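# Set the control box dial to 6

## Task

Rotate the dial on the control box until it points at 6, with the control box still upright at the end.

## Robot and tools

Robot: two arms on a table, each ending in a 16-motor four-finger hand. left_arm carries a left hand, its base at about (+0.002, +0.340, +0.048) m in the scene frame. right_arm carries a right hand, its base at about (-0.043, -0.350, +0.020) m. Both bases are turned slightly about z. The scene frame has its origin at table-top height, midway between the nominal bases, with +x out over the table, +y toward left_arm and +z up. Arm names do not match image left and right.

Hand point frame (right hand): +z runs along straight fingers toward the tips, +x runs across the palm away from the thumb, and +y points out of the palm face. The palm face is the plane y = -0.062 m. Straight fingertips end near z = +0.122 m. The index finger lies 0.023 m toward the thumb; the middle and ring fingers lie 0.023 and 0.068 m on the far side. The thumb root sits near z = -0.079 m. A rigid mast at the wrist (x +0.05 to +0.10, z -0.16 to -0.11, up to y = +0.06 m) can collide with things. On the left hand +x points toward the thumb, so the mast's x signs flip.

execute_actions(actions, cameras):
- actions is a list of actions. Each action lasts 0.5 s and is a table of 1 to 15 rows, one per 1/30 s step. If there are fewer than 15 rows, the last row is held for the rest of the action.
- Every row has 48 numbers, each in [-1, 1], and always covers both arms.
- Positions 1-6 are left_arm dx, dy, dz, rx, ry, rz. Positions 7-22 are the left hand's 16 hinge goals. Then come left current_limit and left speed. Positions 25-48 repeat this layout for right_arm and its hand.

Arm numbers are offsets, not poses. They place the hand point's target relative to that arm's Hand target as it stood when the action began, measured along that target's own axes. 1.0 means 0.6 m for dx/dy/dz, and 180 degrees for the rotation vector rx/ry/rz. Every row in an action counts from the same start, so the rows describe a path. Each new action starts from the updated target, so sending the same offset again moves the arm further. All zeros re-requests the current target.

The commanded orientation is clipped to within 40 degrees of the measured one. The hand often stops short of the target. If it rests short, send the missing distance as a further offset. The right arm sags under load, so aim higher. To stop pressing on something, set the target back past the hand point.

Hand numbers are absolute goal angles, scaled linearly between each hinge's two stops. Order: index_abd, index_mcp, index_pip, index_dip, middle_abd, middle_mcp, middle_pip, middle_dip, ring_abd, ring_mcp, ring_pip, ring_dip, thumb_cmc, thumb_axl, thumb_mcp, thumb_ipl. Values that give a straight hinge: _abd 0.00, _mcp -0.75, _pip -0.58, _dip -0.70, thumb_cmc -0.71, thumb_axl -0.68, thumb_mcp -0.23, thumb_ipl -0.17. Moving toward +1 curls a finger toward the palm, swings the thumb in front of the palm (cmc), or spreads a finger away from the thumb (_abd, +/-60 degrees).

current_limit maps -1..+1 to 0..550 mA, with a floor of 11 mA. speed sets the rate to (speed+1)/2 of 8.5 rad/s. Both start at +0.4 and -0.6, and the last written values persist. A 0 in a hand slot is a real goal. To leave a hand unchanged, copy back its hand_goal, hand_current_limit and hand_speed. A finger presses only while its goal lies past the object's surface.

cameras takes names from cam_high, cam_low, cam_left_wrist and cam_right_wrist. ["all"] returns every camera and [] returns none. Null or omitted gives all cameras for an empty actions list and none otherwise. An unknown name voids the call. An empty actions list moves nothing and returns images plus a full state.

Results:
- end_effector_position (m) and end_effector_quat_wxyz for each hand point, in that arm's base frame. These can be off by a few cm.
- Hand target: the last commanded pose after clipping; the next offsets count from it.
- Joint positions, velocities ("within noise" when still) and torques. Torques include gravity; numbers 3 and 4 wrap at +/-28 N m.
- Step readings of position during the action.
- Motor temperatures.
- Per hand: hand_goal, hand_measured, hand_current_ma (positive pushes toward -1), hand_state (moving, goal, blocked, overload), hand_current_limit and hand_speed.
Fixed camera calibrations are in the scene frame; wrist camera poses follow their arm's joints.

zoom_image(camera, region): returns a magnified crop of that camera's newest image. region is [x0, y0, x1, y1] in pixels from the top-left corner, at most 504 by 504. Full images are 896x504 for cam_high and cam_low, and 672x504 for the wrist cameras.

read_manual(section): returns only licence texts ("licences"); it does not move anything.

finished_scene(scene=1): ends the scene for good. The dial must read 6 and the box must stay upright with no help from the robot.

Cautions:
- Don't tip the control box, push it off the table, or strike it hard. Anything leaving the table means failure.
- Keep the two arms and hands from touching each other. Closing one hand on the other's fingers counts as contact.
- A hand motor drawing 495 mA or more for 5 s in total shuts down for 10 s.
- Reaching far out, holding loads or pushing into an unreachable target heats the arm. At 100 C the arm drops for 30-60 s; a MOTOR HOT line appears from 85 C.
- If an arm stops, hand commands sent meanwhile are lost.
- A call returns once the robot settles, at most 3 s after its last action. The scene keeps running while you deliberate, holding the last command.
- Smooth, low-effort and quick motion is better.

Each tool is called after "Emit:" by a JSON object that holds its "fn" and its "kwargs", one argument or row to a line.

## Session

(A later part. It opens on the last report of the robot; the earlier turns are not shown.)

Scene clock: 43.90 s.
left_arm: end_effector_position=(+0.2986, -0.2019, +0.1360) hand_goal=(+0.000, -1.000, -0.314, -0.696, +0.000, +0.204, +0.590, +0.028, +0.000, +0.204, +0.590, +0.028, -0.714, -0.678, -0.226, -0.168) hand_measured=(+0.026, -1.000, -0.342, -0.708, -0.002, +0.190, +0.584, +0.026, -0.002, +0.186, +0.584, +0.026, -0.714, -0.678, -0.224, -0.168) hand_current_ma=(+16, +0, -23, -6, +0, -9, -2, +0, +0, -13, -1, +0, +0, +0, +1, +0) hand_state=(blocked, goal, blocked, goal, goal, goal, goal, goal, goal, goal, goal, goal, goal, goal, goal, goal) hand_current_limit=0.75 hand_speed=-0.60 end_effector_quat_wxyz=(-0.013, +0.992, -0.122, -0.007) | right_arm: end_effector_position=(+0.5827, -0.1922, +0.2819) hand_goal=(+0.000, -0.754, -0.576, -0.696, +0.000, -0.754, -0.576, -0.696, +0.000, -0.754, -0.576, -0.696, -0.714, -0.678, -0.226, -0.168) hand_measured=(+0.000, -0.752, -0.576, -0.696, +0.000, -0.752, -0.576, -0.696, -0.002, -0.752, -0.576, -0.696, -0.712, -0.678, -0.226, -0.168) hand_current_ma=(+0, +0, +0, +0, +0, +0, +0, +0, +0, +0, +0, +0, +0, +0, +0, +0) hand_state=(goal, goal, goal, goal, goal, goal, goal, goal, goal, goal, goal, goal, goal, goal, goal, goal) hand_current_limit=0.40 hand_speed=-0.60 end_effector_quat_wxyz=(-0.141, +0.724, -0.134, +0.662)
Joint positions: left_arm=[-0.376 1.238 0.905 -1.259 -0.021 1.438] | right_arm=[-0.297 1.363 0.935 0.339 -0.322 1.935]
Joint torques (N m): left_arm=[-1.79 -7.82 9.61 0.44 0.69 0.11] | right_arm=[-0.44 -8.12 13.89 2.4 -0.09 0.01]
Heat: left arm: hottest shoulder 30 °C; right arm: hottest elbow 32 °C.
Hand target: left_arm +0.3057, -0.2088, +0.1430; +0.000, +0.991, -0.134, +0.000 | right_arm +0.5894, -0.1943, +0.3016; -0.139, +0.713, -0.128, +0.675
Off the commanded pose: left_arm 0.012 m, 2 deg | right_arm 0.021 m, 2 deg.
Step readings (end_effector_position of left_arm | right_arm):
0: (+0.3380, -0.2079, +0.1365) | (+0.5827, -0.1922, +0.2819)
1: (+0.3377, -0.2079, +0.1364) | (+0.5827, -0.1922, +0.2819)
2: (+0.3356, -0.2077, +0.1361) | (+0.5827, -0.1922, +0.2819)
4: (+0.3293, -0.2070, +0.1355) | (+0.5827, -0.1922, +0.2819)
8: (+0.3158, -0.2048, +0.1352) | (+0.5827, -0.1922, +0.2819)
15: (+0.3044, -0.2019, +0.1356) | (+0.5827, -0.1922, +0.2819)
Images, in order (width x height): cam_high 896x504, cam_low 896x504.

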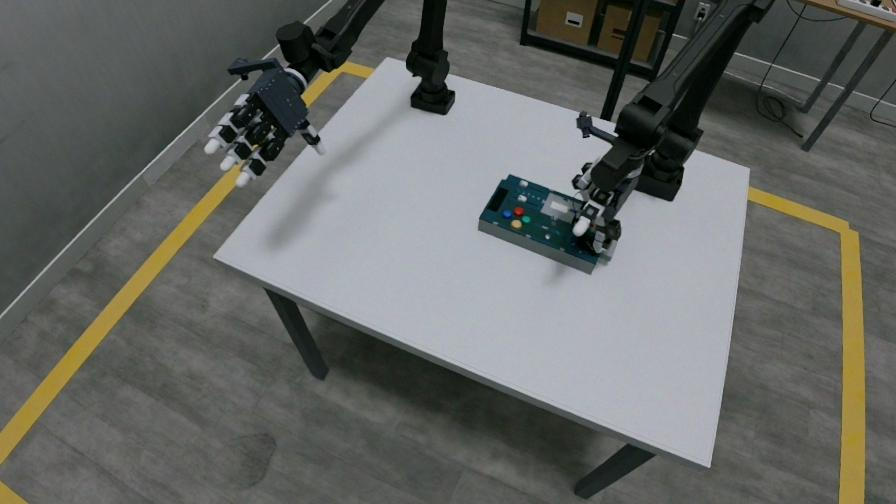

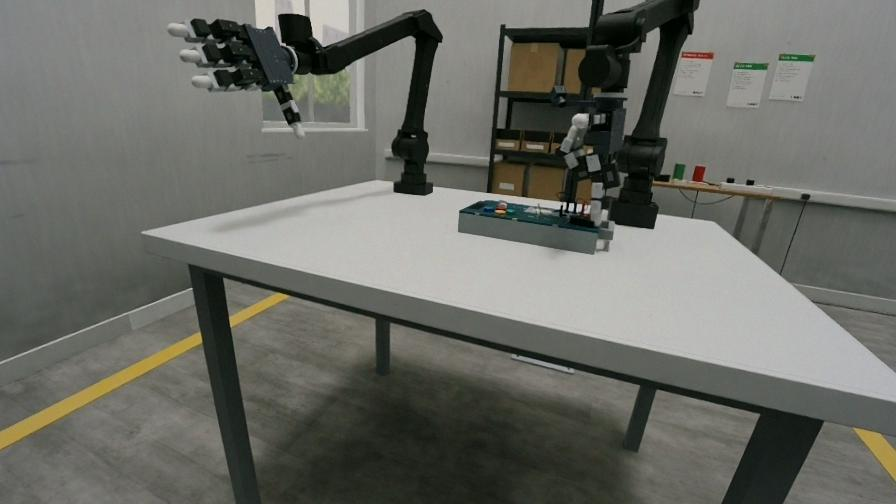

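Emit:
{"fn": "execute_actions", "kwargs": {
  "actions": [
    [[0.0264,0.0173,0,0,0,0,0,-1,-0.314,-0.696,0,0.205,0.591,0.029,0,0.205,0.591,0.029,-0.714,-0.678,-0.226,-0.168,0.75,-0.6,0,0,0,0,0,0,0,-0.754,-0.576,-0.696,0,-0.754,-0.576,-0.696,0,-0.754,-0.576,-0.696,-0.714,-0.678,-0.226,-0.168,0.4,-0.6]]
  ],
  "cameras": ["cam_high", "cam_low"]
}}

Emit:
{"fn": "zoom_image", "kwargs": {
  "camera": "cam_high",
  "region": [560, 200, 630, 270]
}}

Emit:
{"fn": "zoom_image", "kwargs": {
  "camera": "cam_low",
  "region": [560, 180, 620, 240]
}}

Scene clock: 45.63 s.
left_arm: end_effector_position=(+0.3037, -0.2058, +0.1341) hand_goal=(+0.000, -1.000, -0.314, -0.696, +0.000, +0.204, +0.590, +0.028, +0.000, +0.204, +0.590, +0.028, -0.714, -0.678, -0.226, -0.168) hand_measured=(+0.066, -1.000, -0.352, -0.714, -0.002, +0.190, +0.584, +0.026, -0.002, +0.186, +0.584, +0.026, -0.714, -0.678, -0.224, -0.168) hand_current_ma=(+81, +0, -40, -13, +0, -9, -2, +0, +0, -13, -1, +0, +0, +0, +1, +0) hand_state=(blocked, goal, blocked, goal, goal, goal, goal, goal, goal, goal, goal, goal, goal, goal, goal, goal) hand_current_limit=0.75 hand_speed=-0.60 end_effector_quat_wxyz=(-0.012, +0.992, -0.122, -0.013) | right_arm: end_effector_position=(+0.5827, -0.1922, +0.2819) hand_goal=(+0.000, -0.754, -0.576, -0.696, +0.000, -0.754, -0.576, -0.696, +0.000, -0.754, -0.576, -0.696, -0.714, -0.678, -0.226, -0.168) hand_measured=(+0.000, -0.752, -0.576, -0.696, +0.000, -0.752, -0.576, -0.696, -0.002, -0.752, -0.576, -0.696, -0.712, -0.678, -0.226, -0.168) hand_current_ma=(+0, +0, +0, +0, +0, +0, +0, +0, +0, +0, +0, +0, +0, +0, +0, +0) hand_state=(goal, goal, goal, goal, goal, goal, goal, goal, goal, goal, goal, goal, goal, goal, goal, goal) hand_current_limit=0.40 hand_speed=-0.60 end_effector_quat_wxyz=(-0.141, +0.724, -0.134, +0.662)
Joint positions: left_arm=[-0.379 1.264 0.922 -1.259 -0.017 1.437] | right_arm=[-0.297 1.363 0.935 0.339 -0.322 1.935]
Joint torques (N m): left_arm=[-2.9 -6.48 11.62 0.46 0.74 0] | right_arm=[-0.44 -8.12 13.9 2.41 -0.09 0.01]
Heat: left arm: hottest shoulder 30 °C; right arm: hottest elbow 32 °C.
Hand target: left_arm +0.3183, -0.2230, +0.1430; +0.000, +0.991, -0.134, +0.000 | right_arm +0.5894, -0.1943, +0.3016; -0.139, +0.713, -0.128, +0.675
Off the commanded pose: left_arm 0.024 m, 2 deg | right_arm 0.021 m, 2 deg.
Step readings (end_effector_position of left_arm | right_arm):
0: (+0.2986, -0.2019, +0.1360) | (+0.5827, -0.1922, +0.2819)
1: (+0.2986, -0.2019, +0.1360) | (+0.5827, -0.1922, +0.2819)
2: (+0.2986, -0.2019, +0.1357) | (+0.5827, -0.1922, +0.2819)
4: (+0.2988, -0.2026, +0.1345) | (+0.5827, -0.1922, +0.2819)
8: (+0.3027, -0.2047, +0.1343) | (+0.5827, -0.1922, +0.2819)
15: (+0.3037, -0.2058, +0.1341) | (+0.5827, -0.1922, +0.2819)
Images, in order (width x height): cam_high 896x504, cam_low 896x504.

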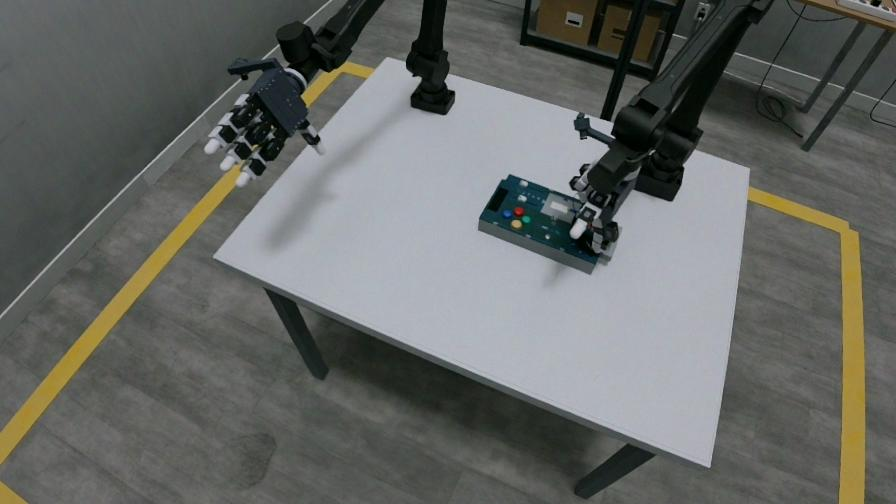

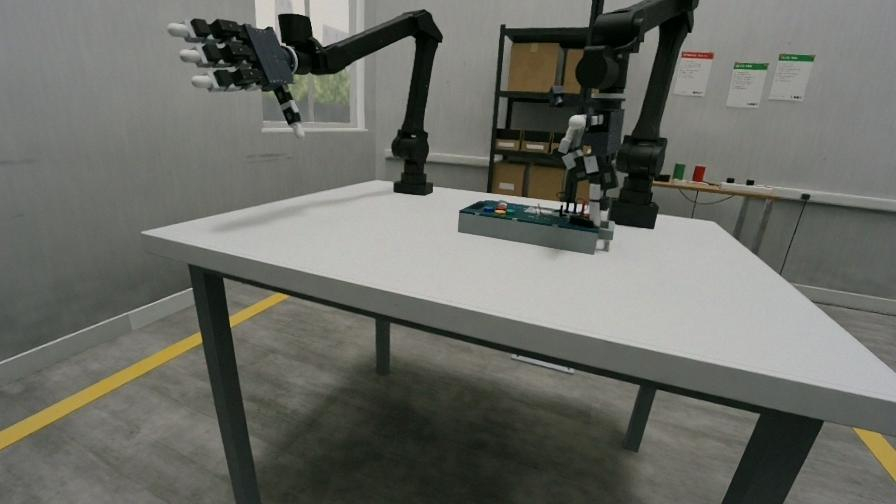

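Scaled by 7.200 from the camera's 896x504 image, which has a finer 1280x720 frame.

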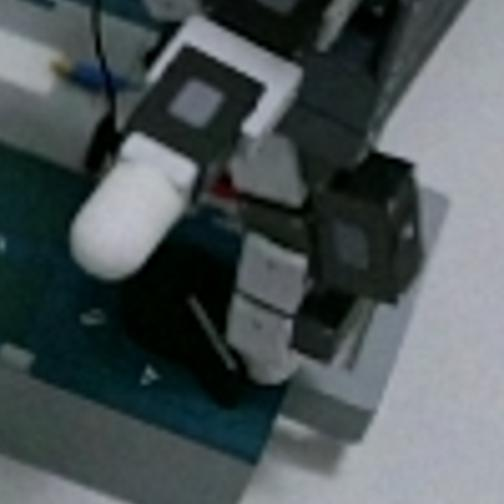

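Scaled by 8.400 from the camera's 896x504 image, which has a finer 1280x720 frame.

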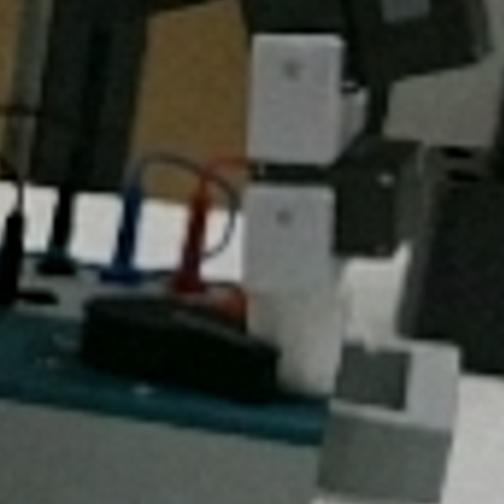

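Emit:
{"fn": "execute_actions", "kwargs": {
  "actions": [
    [[0.025,0.0277,-0.0067,0,0,0,0,-1,-0.314,-0.696,0,0.205,0.591,0.029,0,0.205,0.591,0.029,-0.714,-0.678,-0.226,-0.168,0.75,-0.6,0,0,0,0,0,0,0,-0.754,-0.576,-0.696,0,-0.754,-0.576,-0.696,0,-0.754,-0.576,-0.696,-0.714,-0.678,-0.226,-0.168,0.4,-0.6]]
  ],
  "cameras": ["cam_high", "cam_low"]
}}

Emit:
{"fn": "zoom_image", "kwargs": {
  "camera": "cam_high",
  "region": [560, 200, 630, 270]
}}

Emit:
{"fn": "zoom_image", "kwargs": {
  "camera": "cam_low",
  "region": [560, 180, 620, 240]
}}

Scene clock: 47.33 s.
left_arm: end_effector_position=(+0.3154, -0.2249, +0.1350) hand_goal=(+0.000, -1.000, -0.314, -0.696, +0.000, +0.204, +0.590, +0.028, +0.000, +0.204, +0.590, +0.028, -0.714, -0.678, -0.226, -0.168) hand_measured=(+0.032, -1.000, -0.360, -0.720, -0.002, +0.190, +0.584, +0.026, -0.002, +0.186, +0.584, +0.026, -0.714, -0.678, -0.224, -0.168) hand_current_ma=(+24, +0, -57, -18, +0, -9, -2, +0, +0, -13, -1, +0, +0, +0, +1, +0) hand_state=(blocked, goal, blocked, blocked, goal, goal, goal, goal, goal, goal, goal, goal, goal, goal, goal, goal) hand_current_limit=0.75 hand_speed=-0.60 end_effector_quat_wxyz=(-0.014, +0.992, -0.124, -0.013) | right_arm: end_effector_position=(+0.5827, -0.1922, +0.2819) hand_goal=(+0.000, -0.754, -0.576, -0.696, +0.000, -0.754, -0.576, -0.696, +0.000, -0.754, -0.576, -0.696, -0.714, -0.678, -0.226, -0.168) hand_measured=(+0.000, -0.752, -0.576, -0.696, +0.000, -0.752, -0.576, -0.696, -0.002, -0.752, -0.576, -0.696, -0.712, -0.678, -0.226, -0.168) hand_current_ma=(+0, +0, +0, +0, +0, +0, +0, +0, +0, +0, +0, +0, +0, +0, +0, +0) hand_state=(goal, goal, goal, goal, goal, goal, goal, goal, goal, goal, goal, goal, goal, goal, goal, goal) hand_current_limit=0.40 hand_speed=-0.60 end_effector_quat_wxyz=(-0.141, +0.724, -0.134, +0.662)
Joint positions: left_arm=[-0.419 1.315 0.97 -1.26 -0.019 1.4] | right_arm=[-0.297 1.363 0.935 0.339 -0.322 1.935]
Joint torques (N m): left_arm=[-3.08 -7.82 11.67 0.51 0.81 -0.02] | right_arm=[-0.5 -8.18 13.89 2.4 -0.09 0.01]
Heat: left arm: hottest shoulder 30 °C; right arm: hottest elbow 32 °C.
Hand target: left_arm +0.3285, -0.2430, +0.1471; +0.000, +0.991, -0.134, +0.001 | right_arm +0.5894, -0.1943, +0.3016; -0.139, +0.713, -0.128, +0.675
Off the commanded pose: left_arm 0.025 m, 3 deg | right_arm 0.021 m, 2 deg.
Step readings (end_effector_position of left_arm | right_arm):
0: (+0.3037, -0.2058, +0.1341) | (+0.5827, -0.1922, +0.2819)
1: (+0.3038, -0.2060, +0.1342) | (+0.5827, -0.1922, +0.2819)
2: (+0.3041, -0.2066, +0.1344) | (+0.5827, -0.1922, +0.2819)
4: (+0.3066, -0.2106, +0.1344) | (+0.5827, -0.1922, +0.2819)
8: (+0.3131, -0.2230, +0.1355) | (+0.5827, -0.1922, +0.2819)
15: (+0.3153, -0.2249, +0.1350) | (+0.5827, -0.1922, +0.2819)
Images, in order (width x height): cam_high 896x504, cam_low 896x504.

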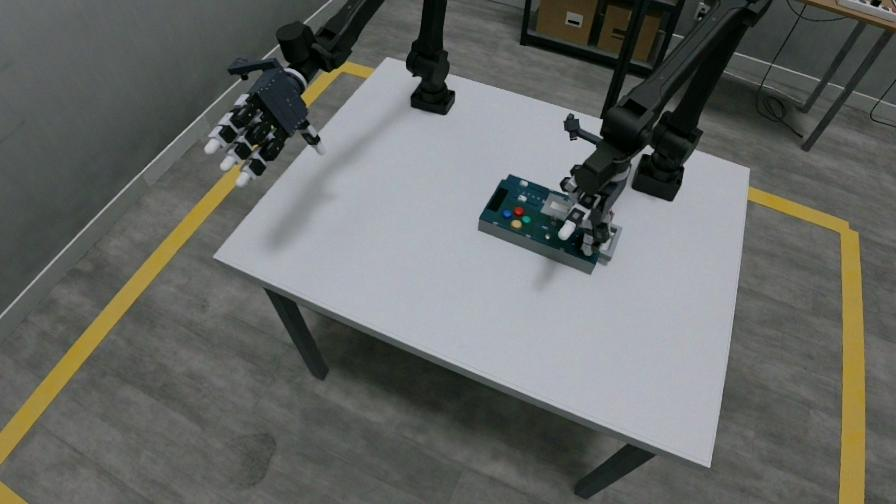

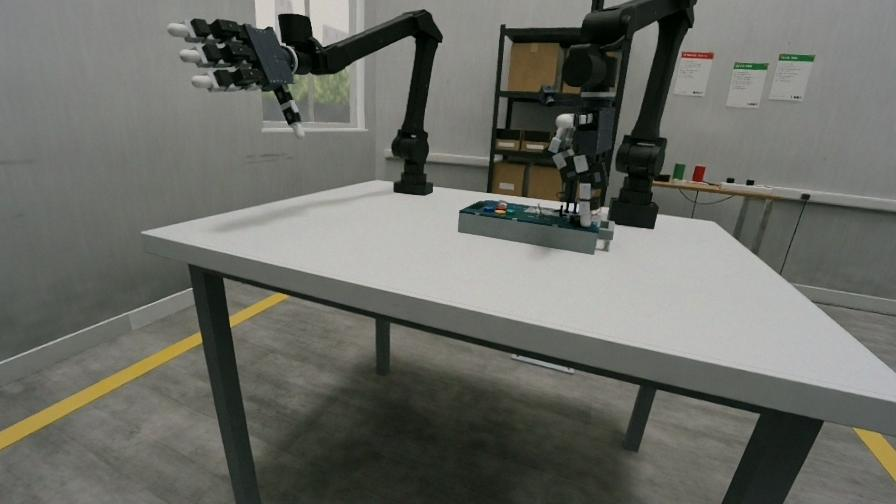

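Scaled by 7.200 from the camera's 896x504 image, which has a finer 1280x720 frame.

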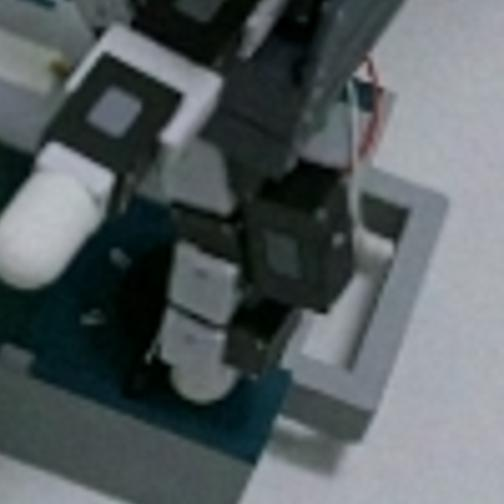

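Scaled by 8.400 from the camera's 896x504 image, which has a finer 1280x720 frame.

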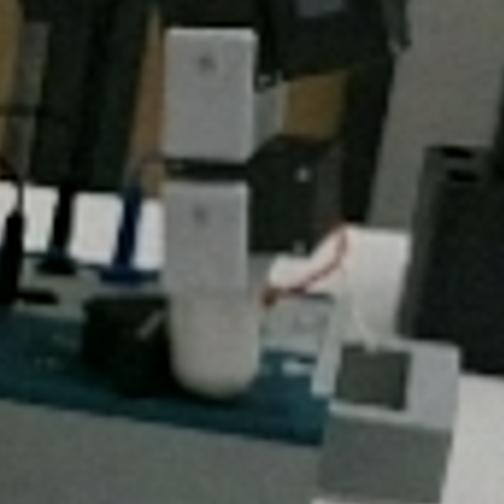

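Emit:
{"fn": "execute_actions", "kwargs": {
  "actions": [
    [[-0.0175,0.0308,-0.0033,0,0,0,0,-1,-0.314,-0.696,0,0.205,0.591,0.029,0,0.205,0.591,0.029,-0.714,-0.678,-0.226,-0.168,0.75,-0.6,0,0,0,0,0,0,0,-0.754,-0.576,-0.696,0,-0.754,-0.576,-0.696,0,-0.754,-0.576,-0.696,-0.714,-0.678,-0.226,-0.168,0.4,-0.6]]
  ],
  "cameras": ["cam_high", "cam_low"]
}}

Emit:
{"fn": "zoom_image", "kwargs": {
  "camera": "cam_high",
  "region": [560, 200, 630, 270]
}}

Emit:
{"fn": "zoom_image", "kwargs": {
  "camera": "cam_low",
  "region": [550, 180, 610, 240]
}}

Scene clock: 48.60 s.
left_arm: end_effector_position=(+0.3050, -0.2471, +0.1363) hand_goal=(+0.000, -1.000, -0.314, -0.696, +0.000, +0.204, +0.590, +0.028, +0.000, +0.204, +0.590, +0.028, -0.714, -0.678, -0.226, -0.168) hand_measured=(-0.026, -1.000, -0.346, -0.714, -0.002, +0.190, +0.584, +0.026, -0.002, +0.186, +0.584, +0.026, -0.714, -0.678, -0.224, -0.168) hand_current_ma=(-16, +0, -30, -13, +0, -9, -2, +0, +0, -13, -1, +0, +0, +0, +1, +0) hand_state=(blocked, goal, blocked, goal, goal, goal, goal, goal, goal, goal, goal, goal, goal, goal, goal, goal) hand_current_limit=0.75 hand_speed=-0.60 end_effector_quat_wxyz=(-0.009, +0.991, -0.133, -0.011) | right_arm: end_effector_position=(+0.5827, -0.1922, +0.2819) hand_goal=(+0.000, -0.754, -0.576, -0.696, +0.000, -0.754, -0.576, -0.696, +0.000, -0.754, -0.576, -0.696, -0.714, -0.678, -0.226, -0.168) hand_measured=(+0.000, -0.752, -0.576, -0.696, +0.000, -0.752, -0.576, -0.696, -0.002, -0.752, -0.576, -0.696, -0.712, -0.678, -0.226, -0.168) hand_current_ma=(+0, +0, +0, +0, +0, +0, +0, +0, +0, +0, +0, +0, +0, +0, +0, +0) hand_state=(goal, goal, goal, goal, goal, goal, goal, goal, goal, goal, goal, goal, goal, goal, goal, goal) hand_current_limit=0.40 hand_speed=-0.60 end_effector_quat_wxyz=(-0.141, +0.724, -0.134, +0.662)
Joint positions: left_arm=[-0.484 1.315 0.972 -1.256 -0.01 1.353] | right_arm=[-0.297 1.363 0.935 0.339 -0.322 1.935]
Joint torques (N m): left_arm=[-1.49 -10.11 10.91 0.21 0.49 -0.07] | right_arm=[-0.44 -8.12 13.9 2.41 -0.1 0.01]
Heat: left arm: hottest shoulder 30 °C; right arm: hottest elbow 32 °C.
Hand target: left_arm +0.3134, -0.2581, +0.1491; +0.000, +0.991, -0.134, +0.001 | right_arm +0.5894, -0.1943, +0.3016; -0.139, +0.713, -0.128, +0.675
Off the commanded pose: left_arm 0.019 m, 2 deg | right_arm 0.021 m, 2 deg.
Step readings (end_effector_position of left_arm | right_arm):
0: (+0.3154, -0.2249, +0.1350) | (+0.5827, -0.1922, +0.2819)
1: (+0.3154, -0.2250, +0.1350) | (+0.5827, -0.1922, +0.2819)
2: (+0.3152, -0.2257, +0.1349) | (+0.5827, -0.1922, +0.2819)
4: (+0.3142, -0.2283, +0.1345) | (+0.5827, -0.1922, +0.2819)
8: (+0.3091, -0.2385, +0.1350) | (+0.5827, -0.1922, +0.2819)
15: (+0.3048, -0.2471, +0.1363) | (+0.5827, -0.1922, +0.2819)
Images, in order (width x height): cam_high 896x504, cam_low 896x504.

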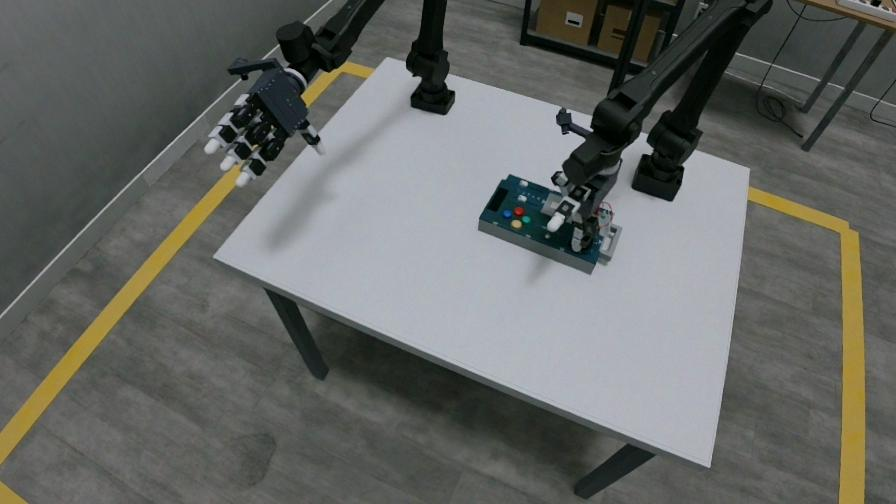

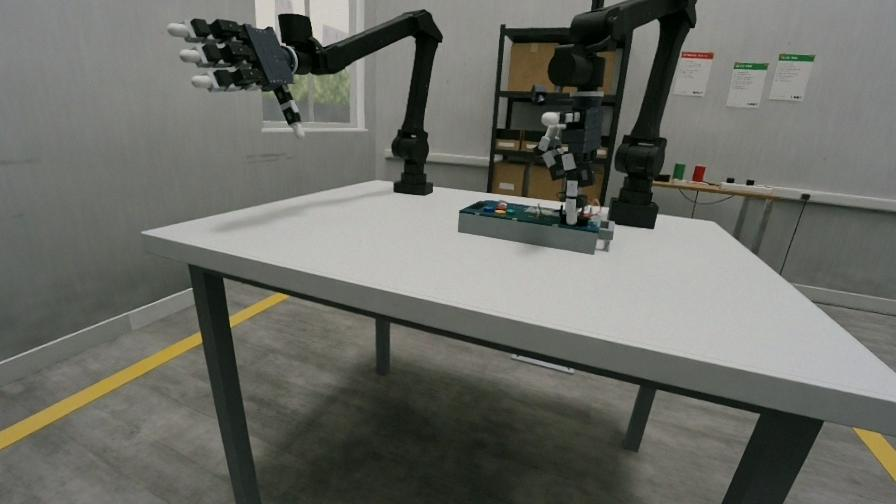

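Scaled by 7.200 from the camera's 896x504 image, which has a finer 1280x720 frame.

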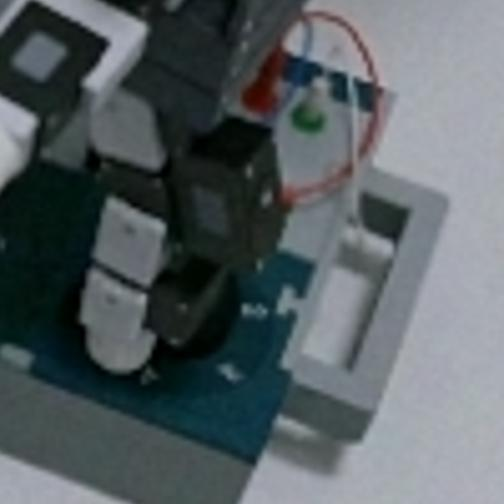

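Scaled by 8.400 from the camera's 896x504 image, which has a finer 1280x720 frame.

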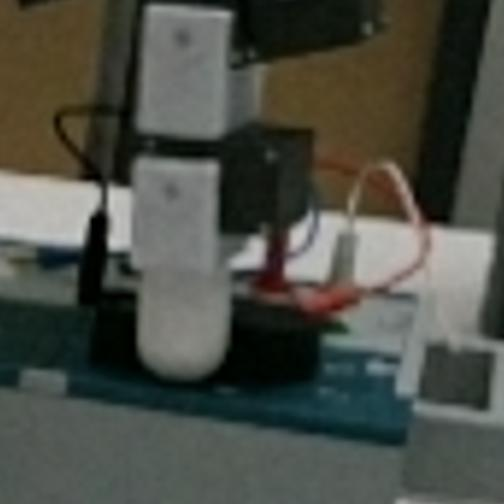

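Emit:
{"fn": "execute_actions", "kwargs": {
  "actions": [
    [[-0.0443,0.0243,0,0,0,0,0,-1,-0.314,-0.696,0,0.205,0.591,0.029,0,0.205,0.591,0.029,-0.714,-0.678,-0.226,-0.168,0.75,-0.6,0,0,0,0,0,0,0,-0.754,-0.576,-0.696,0,-0.754,-0.576,-0.696,0,-0.754,-0.576,-0.696,-0.714,-0.678,-0.226,-0.168,0.4,-0.6]]
  ],
  "cameras": ["cam_high", "cam_low"]
}}

Emit:
{"fn": "zoom_image", "kwargs": {
  "camera": "cam_high",
  "region": [550, 200, 620, 270]
}}

Emit:
{"fn": "zoom_image", "kwargs": {
  "camera": "cam_low",
  "region": [550, 180, 610, 240]
}}

Scene clock: 50.13 s.
left_arm: end_effector_position=(+0.2879, -0.2644, +0.1507) hand_goal=(+0.000, -1.000, -0.314, -0.696, +0.000, +0.204, +0.590, +0.028, +0.000, +0.204, +0.590, +0.028, -0.714, -0.678, -0.226, -0.168) hand_measured=(-0.004, -0.998, -0.316, -0.700, -0.002, +0.190, +0.584, +0.026, -0.002, +0.186, +0.584, +0.026, -0.714, -0.678, -0.224, -0.168) hand_current_ma=(-1, +0, +0, -1, +0, -9, -2, +0, +0, -13, -1, +0, +0, +0, +1, +0) hand_state=(goal, goal, goal, goal, goal, goal, goal, goal, goal, goal, goal, goal, goal, goal, goal, goal) hand_current_limit=0.75 hand_speed=-0.60 end_effector_quat_wxyz=(+0.002, +0.991, -0.135, +0.006) | right_arm: end_effector_position=(+0.5827, -0.1922, +0.2819) hand_goal=(+0.000, -0.754, -0.576, -0.696, +0.000, -0.754, -0.576, -0.696, +0.000, -0.754, -0.576, -0.696, -0.714, -0.678, -0.226, -0.168) hand_measured=(+0.000, -0.752, -0.576, -0.696, +0.000, -0.752, -0.576, -0.696, -0.002, -0.752, -0.576, -0.696, -0.712, -0.678, -0.226, -0.168) hand_current_ma=(+0, +0, +0, +0, +0, +0, +0, +0, +0, +0, +0, +0, +0, +0, +0, +0) hand_state=(goal, goal, goal, goal, goal, goal, goal, goal, goal, goal, goal, goal, goal, goal, goal, goal) hand_current_limit=0.40 hand_speed=-0.60 end_effector_quat_wxyz=(-0.141, +0.724, -0.134, +0.662)
Joint positions: left_arm=[-0.548 1.261 0.958 -1.256 -0.001 1.295] | right_arm=[-0.297 1.363 0.935 0.339 -0.322 1.935]
Joint torques (N m): left_arm=[-2.02 -9.58 7.94 0.06 0.16 -0.04] | right_arm=[-0.44 -8.12 13.89 2.41 -0.1 0.01]
Heat: left arm: hottest shoulder 30 °C; right arm: hottest elbow 33 °C.
Hand target: left_arm +0.2839, -0.2649, +0.1490; +0.000, +0.991, -0.134, +0.000 | right_arm +0.5894, -0.1943, +0.3016; -0.139, +0.713, -0.128, +0.675
Off the commanded pose: left_arm 0.004 m, 1 deg | right_arm 0.021 m, 2 deg.
Step readings (end_effector_position of left_arm | right_arm):
0: (+0.3050, -0.2471, +0.1363) | (+0.5827, -0.1922, +0.2819)
1: (+0.3051, -0.2471, +0.1363) | (+0.5827, -0.1922, +0.2819)
2: (+0.3050, -0.2477, +0.1367) | (+0.5827, -0.1922, +0.2819)
4: (+0.3036, -0.2500, +0.1378) | (+0.5827, -0.1922, +0.2819)
8: (+0.2946, -0.2591, +0.1448) | (+0.5827, -0.1922, +0.2819)
15: (+0.2887, -0.2651, +0.1524) | (+0.5827, -0.1922, +0.2819)
Images, in order (width x height): cam_high 896x504, cam_low 896x504.

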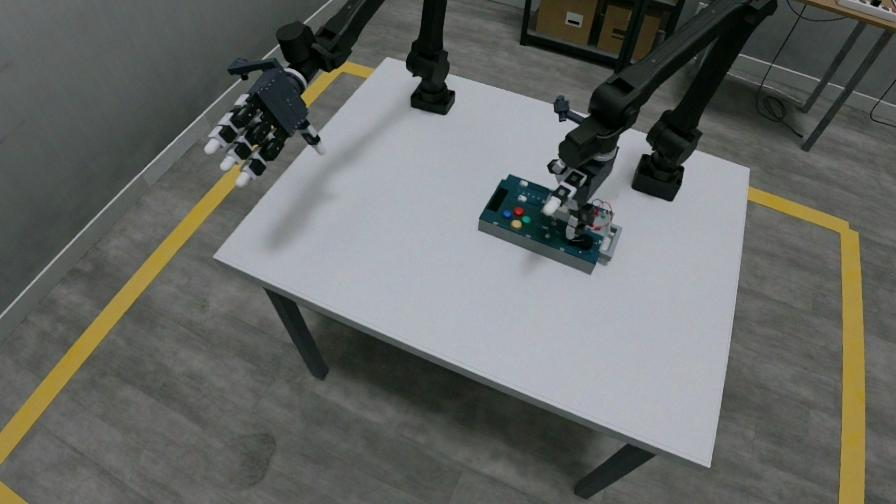

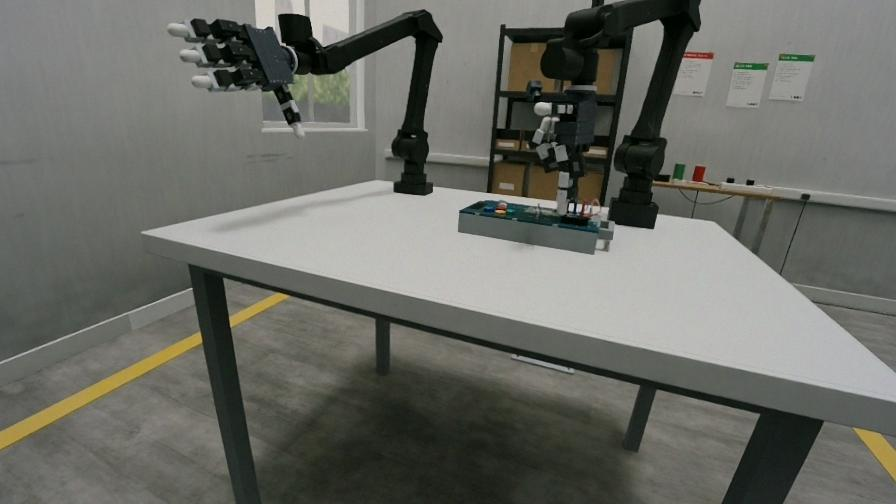

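Scaled by 7.200 from the camera's 896x504 image, which has a finer 1280x720 frame.

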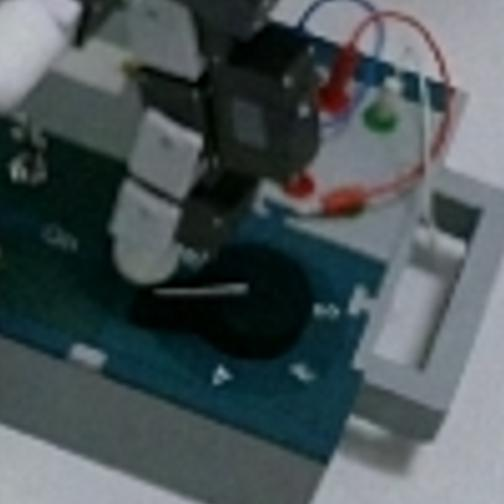

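Scaled by 8.400 from the camera's 896x504 image, which has a finer 1280x720 frame.

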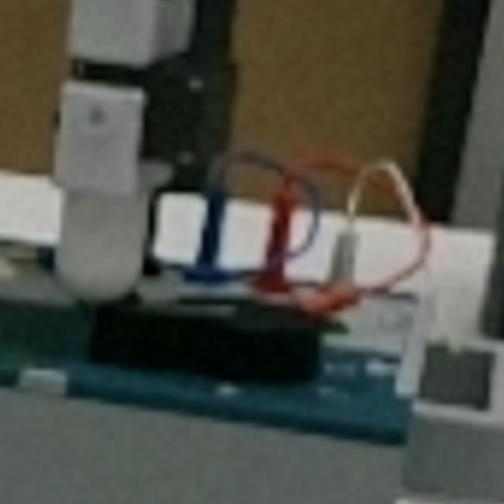

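Emit:
{"fn": "execute_actions", "kwargs": {
  "actions": [
    [[0,0,-0.0417,0,0,0,0,-1,-0.314,-0.696,0,0.205,0.591,0.029,0,0.205,0.591,0.029,-0.714,-0.678,-0.226,-0.168,0.75,-0.6,0,0,0,0,0,0,0,-0.754,-0.576,-0.696,0,-0.754,-0.576,-0.696,0,-0.754,-0.576,-0.696,-0.714,-0.678,-0.226,-0.168,0.4,-0.6]],
    [[0.0309,-0.0528,0,0,0,0,0,-1,-0.314,-0.696,0,0.205,0.591,0.029,0,0.205,0.591,0.029,-0.714,-0.678,-0.226,-0.168,0.75,-0.6,0,0,0,0,0,0,0,-0.754,-0.576,-0.696,0,-0.754,-0.576,-0.696,0,-0.754,-0.576,-0.696,-0.714,-0.678,-0.226,-0.168,0.4,-0.6]]
  ],
  "cameras": ["cam_high", "cam_low", "cam_left_wrist"]
}}

Emit:
{"fn": "zoom_image", "kwargs": {
  "camera": "cam_high",
  "region": [550, 200, 620, 270]
}}

Emit:
{"fn": "zoom_image", "kwargs": {
  "camera": "cam_low",
  "region": [550, 180, 610, 240]
}}

Scene clock: 52.30 s.
left_arm: end_effector_position=(+0.2962, -0.2332, +0.1596) hand_goal=(+0.000, -1.000, -0.314, -0.696, +0.000, +0.204, +0.590, +0.028, +0.000, +0.204, +0.590, +0.028, -0.714, -0.678, -0.226, -0.168) hand_measured=(-0.004, -0.998, -0.316, -0.698, -0.002, +0.190, +0.584, +0.026, -0.002, +0.186, +0.584, +0.026, -0.714, -0.678, -0.224, -0.168) hand_current_ma=(-1, +1, +0, -1, +0, -9, -1, +0, +0, -13, -1, +0, +0, +0, +1, +0) hand_state=(goal, goal, goal, goal, goal, goal, goal, goal, goal, goal, goal, goal, goal, goal, goal, goal) hand_current_limit=0.75 hand_speed=-0.60 end_effector_quat_wxyz=(-0.005, +0.991, -0.130, -0.012) | right_arm: end_effector_position=(+0.5827, -0.1922, +0.2819) hand_goal=(+0.000, -0.754, -0.576, -0.696, +0.000, -0.754, -0.576, -0.696, +0.000, -0.754, -0.576, -0.696, -0.714, -0.678, -0.226, -0.168) hand_measured=(+0.000, -0.752, -0.576, -0.696, +0.000, -0.752, -0.576, -0.696, -0.002, -0.752, -0.576, -0.696, -0.712, -0.678, -0.226, -0.168) hand_current_ma=(+0, +0, +0, +0, +0, +0, +0, +0, +0, +0, +0, +0, +0, +0, +0, +0) hand_state=(goal, goal, goal, goal, goal, goal, goal, goal, goal, goal, goal, goal, goal, goal, goal, goal) hand_current_limit=0.40 hand_speed=-0.60 end_effector_quat_wxyz=(-0.141, +0.724, -0.134, +0.662)
Joint positions: left_arm=[-0.456 1.255 0.981 -1.323 -0.003 1.377] | right_arm=[-0.297 1.363 0.935 0.339 -0.322 1.935]
Joint torques (N m): left_arm=[-1.61 -8.29 12.05 0.17 0.21 0.05] | right_arm=[-0.44 -8.18 13.89 2.4 -0.09 0.01]
Heat: left arm: hottest shoulder 30 °C; right arm: hottest elbow 33 °C.
Hand target: left_arm +0.3101, -0.2395, +0.1740; +0.000, +0.991, -0.134, +0.000 | right_arm +0.5894, -0.1943, +0.3016; -0.139, +0.713, -0.128, +0.675
Off the commanded pose: left_arm 0.021 m, 2 deg | right_arm 0.021 m, 2 deg.
Step readings (end_effector_position of left_arm | right_arm):
0: (+0.2880, -0.2644, +0.1507) | (+0.5827, -0.1922, +0.2819)
1: (+0.2879, -0.2643, +0.1507) | (+0.5827, -0.1922, +0.2819)
2: (+0.2869, -0.2637, +0.1504) | (+0.5827, -0.1922, +0.2819)
4: (+0.2827, -0.2612, +0.1500) | (+0.5827, -0.1922, +0.2819)
8: (+0.2761, -0.2571, +0.1508) | (+0.5827, -0.1922, +0.2819)
15: (+0.2735, -0.2555, +0.1528) | (+0.5827, -0.1922, +0.2819)
16: (+0.2735, -0.2555, +0.1528) | (+0.5827, -0.1922, +0.2819)
17: (+0.2739, -0.2550, +0.1529) | (+0.5827, -0.1922, +0.2819)
19: (+0.2775, -0.2509, +0.1539) | (+0.5827, -0.1922, +0.2819)
23: (+0.2925, -0.2364, +0.1585) | (+0.5827, -0.1922, +0.2819)
30: (+0.2970, -0.2330, +0.1607) | (+0.5827, -0.1922, +0.2819)
camera_calibration:
cam_left_wrist: T_world_to_cam=[[-0.546041, 0.837445, 0.0229043, 0.321658], [0.610231, 0.378861, 0.695761, -0.244225], [0.573984, 0.393891, -0.717909, 0.159676], [0, 0, 0, 1]] pos_world=[0.233021, -0.239738, 0.277188]
Images, in order (width x height): cam_high 896x504, cam_low 896x504, cam_left_wrist 672x504.

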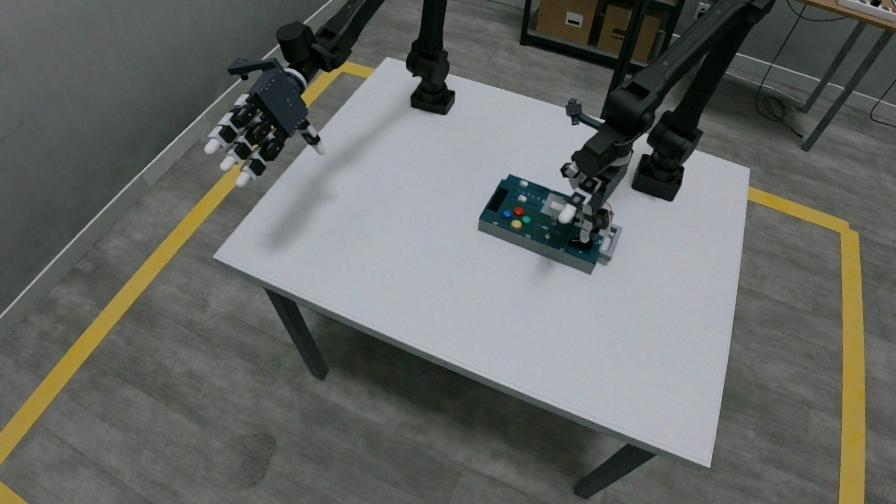

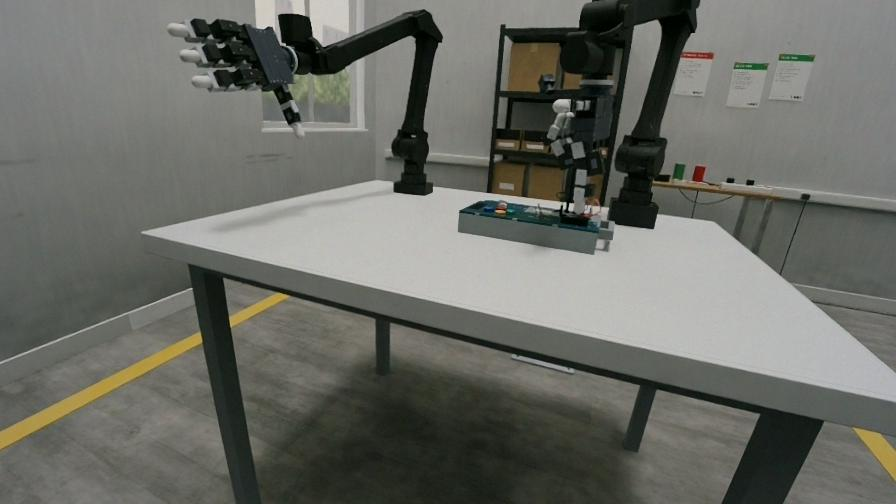

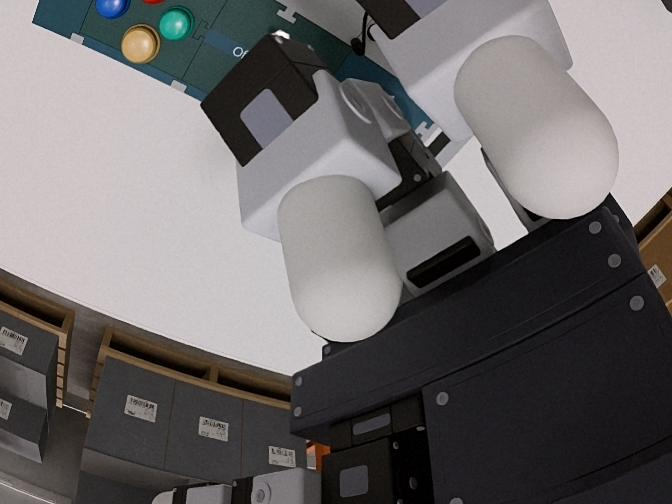

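Scaled by 7.200 from the camera's 896x504 image, which has a finer 1280x720 frame.

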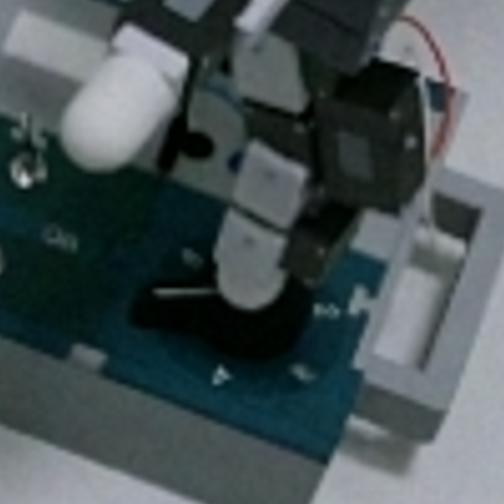

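Scaled by 8.400 from the camera's 896x504 image, which has a finer 1280x720 frame.

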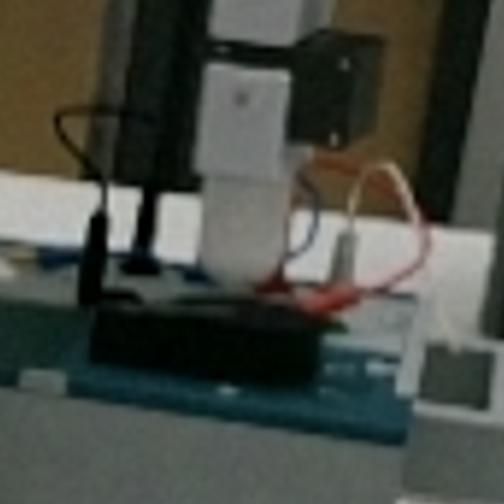

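Emit:
{"fn": "execute_actions", "kwargs": {
  "actions": [
    [[0.0188,-0.007,0.01,0,0,0,0,-1,-0.314,-0.696,0,0.205,0.591,0.029,0,0.205,0.591,0.029,-0.714,-0.678,-0.226,-0.168,0.75,-0.6,0,0,0,0,0,0,0,-0.754,-0.576,-0.696,0,-0.754,-0.576,-0.696,0,-0.754,-0.576,-0.696,-0.714,-0.678,-0.226,-0.168,0.4,-0.6]]
  ],
  "cameras": ["cam_high", "cam_low"]
}}

Emit:
{"fn": "zoom_image", "kwargs": {
  "camera": "cam_high",
  "region": [550, 200, 620, 270]
}}

Emit:
{"fn": "zoom_image", "kwargs": {
  "camera": "cam_low",
  "region": [550, 180, 610, 240]
}}

Scene clock: 53.40 s.
left_arm: end_effector_position=(+0.3024, -0.2317, +0.1523) hand_goal=(+0.000, -1.000, -0.314, -0.696, +0.000, +0.204, +0.590, +0.028, +0.000, +0.204, +0.590, +0.028, -0.714, -0.678, -0.226, -0.168) hand_measured=(-0.004, -0.998, -0.316, -0.698, -0.002, +0.190, +0.584, +0.026, -0.002, +0.186, +0.584, +0.026, -0.714, -0.678, -0.224, -0.168) hand_current_ma=(-1, +1, +0, -1, +0, -9, -1, +0, +0, -13, -1, +0, +0, +0, +1, +0) hand_state=(goal, goal, goal, goal, goal, goal, goal, goal, goal, goal, goal, goal, goal, goal, goal, goal) hand_current_limit=0.75 hand_speed=-0.60 end_effector_quat_wxyz=(-0.008, +0.991, -0.133, -0.022) | right_arm: end_effector_position=(+0.5827, -0.1922, +0.2819) hand_goal=(+0.000, -0.754, -0.576, -0.696, +0.000, -0.754, -0.576, -0.696, +0.000, -0.754, -0.576, -0.696, -0.714, -0.678, -0.226, -0.168) hand_measured=(+0.000, -0.752, -0.576, -0.696, +0.000, -0.752, -0.576, -0.696, -0.002, -0.752, -0.576, -0.696, -0.712, -0.678, -0.226, -0.168) hand_current_ma=(+0, +0, +0, +0, +0, +0, +0, +0, +0, +0, +0, +0, +0, +0, +0, +0) hand_state=(goal, goal, goal, goal, goal, goal, goal, goal, goal, goal, goal, goal, goal, goal, goal, goal) hand_current_limit=0.40 hand_speed=-0.60 end_effector_quat_wxyz=(-0.141, +0.724, -0.134, +0.662)
Joint positions: left_arm=[-0.443 1.289 0.992 -1.32 -0.002 1.395] | right_arm=[-0.297 1.363 0.935 0.339 -0.322 1.935]
Joint torques (N m): left_arm=[-0.56 -9.11 12.08 0.59 0.19 0.07] | right_arm=[-0.44 -8.18 13.89 2.39 -0.1 0.01]
Heat: left arm: hottest shoulder 30 °C; right arm: hottest elbow 33 °C.
Hand target: left_arm +0.3222, -0.2383, +0.1682; +0.000, +0.991, -0.134, +0.001 | right_arm +0.5894, -0.1943, +0.3016; -0.139, +0.713, -0.128, +0.675
Off the commanded pose: left_arm 0.026 m, 3 deg | right_arm 0.021 m, 2 deg.
Step readings (end_effector_position of left_arm | right_arm):
0: (+0.2962, -0.2332, +0.1596) | (+0.5827, -0.1922, +0.2819)
1: (+0.2962, -0.2332, +0.1596) | (+0.5827, -0.1922, +0.2819)
2: (+0.2963, -0.2331, +0.1595) | (+0.5827, -0.1922, +0.2819)
4: (+0.2980, -0.2327, +0.1586) | (+0.5827, -0.1922, +0.2819)
8: (+0.3018, -0.2322, +0.1549) | (+0.5827, -0.1922, +0.2819)
15: (+0.3025, -0.2317, +0.1522) | (+0.5827, -0.1922, +0.2819)
Images, in order (width x height): cam_high 896x504, cam_low 896x504.

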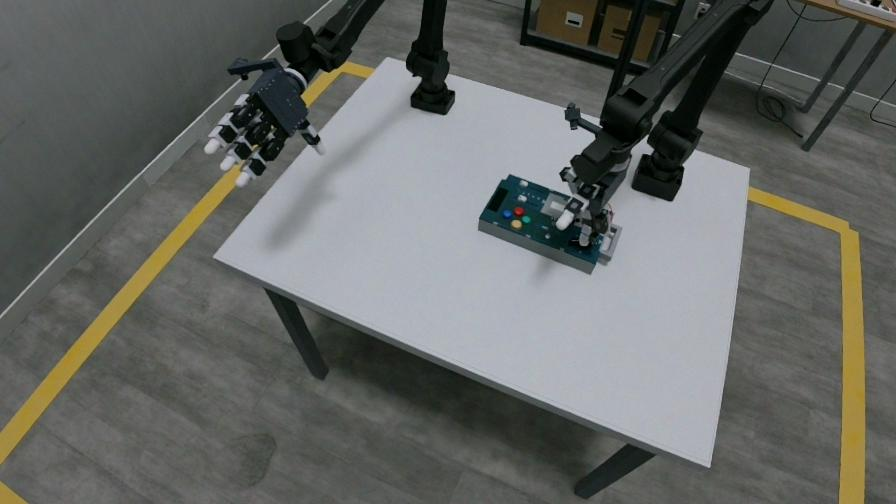

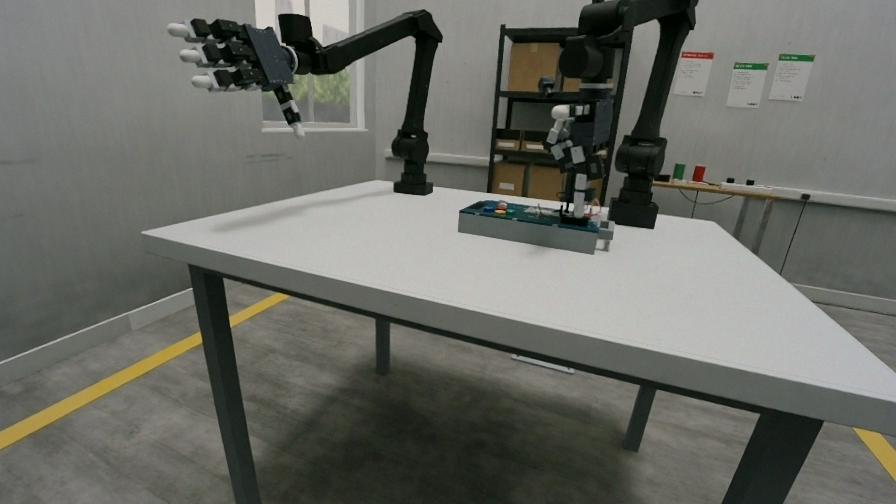

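Scaled by 7.200 from the camera's 896x504 image, which has a finer 1280x720 frame.

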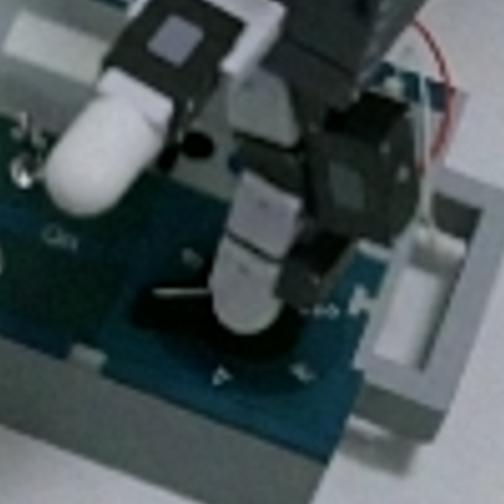

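Scaled by 8.400 from the camera's 896x504 image, which has a finer 1280x720 frame.

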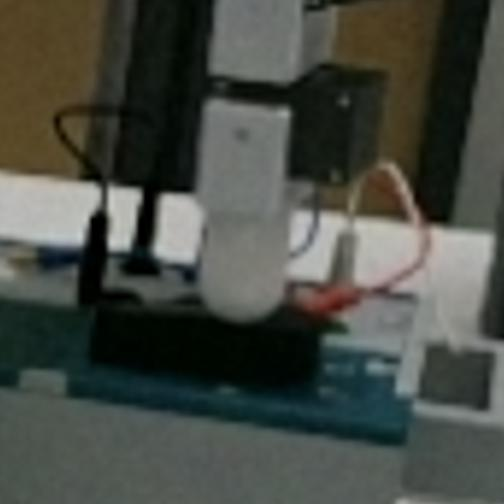

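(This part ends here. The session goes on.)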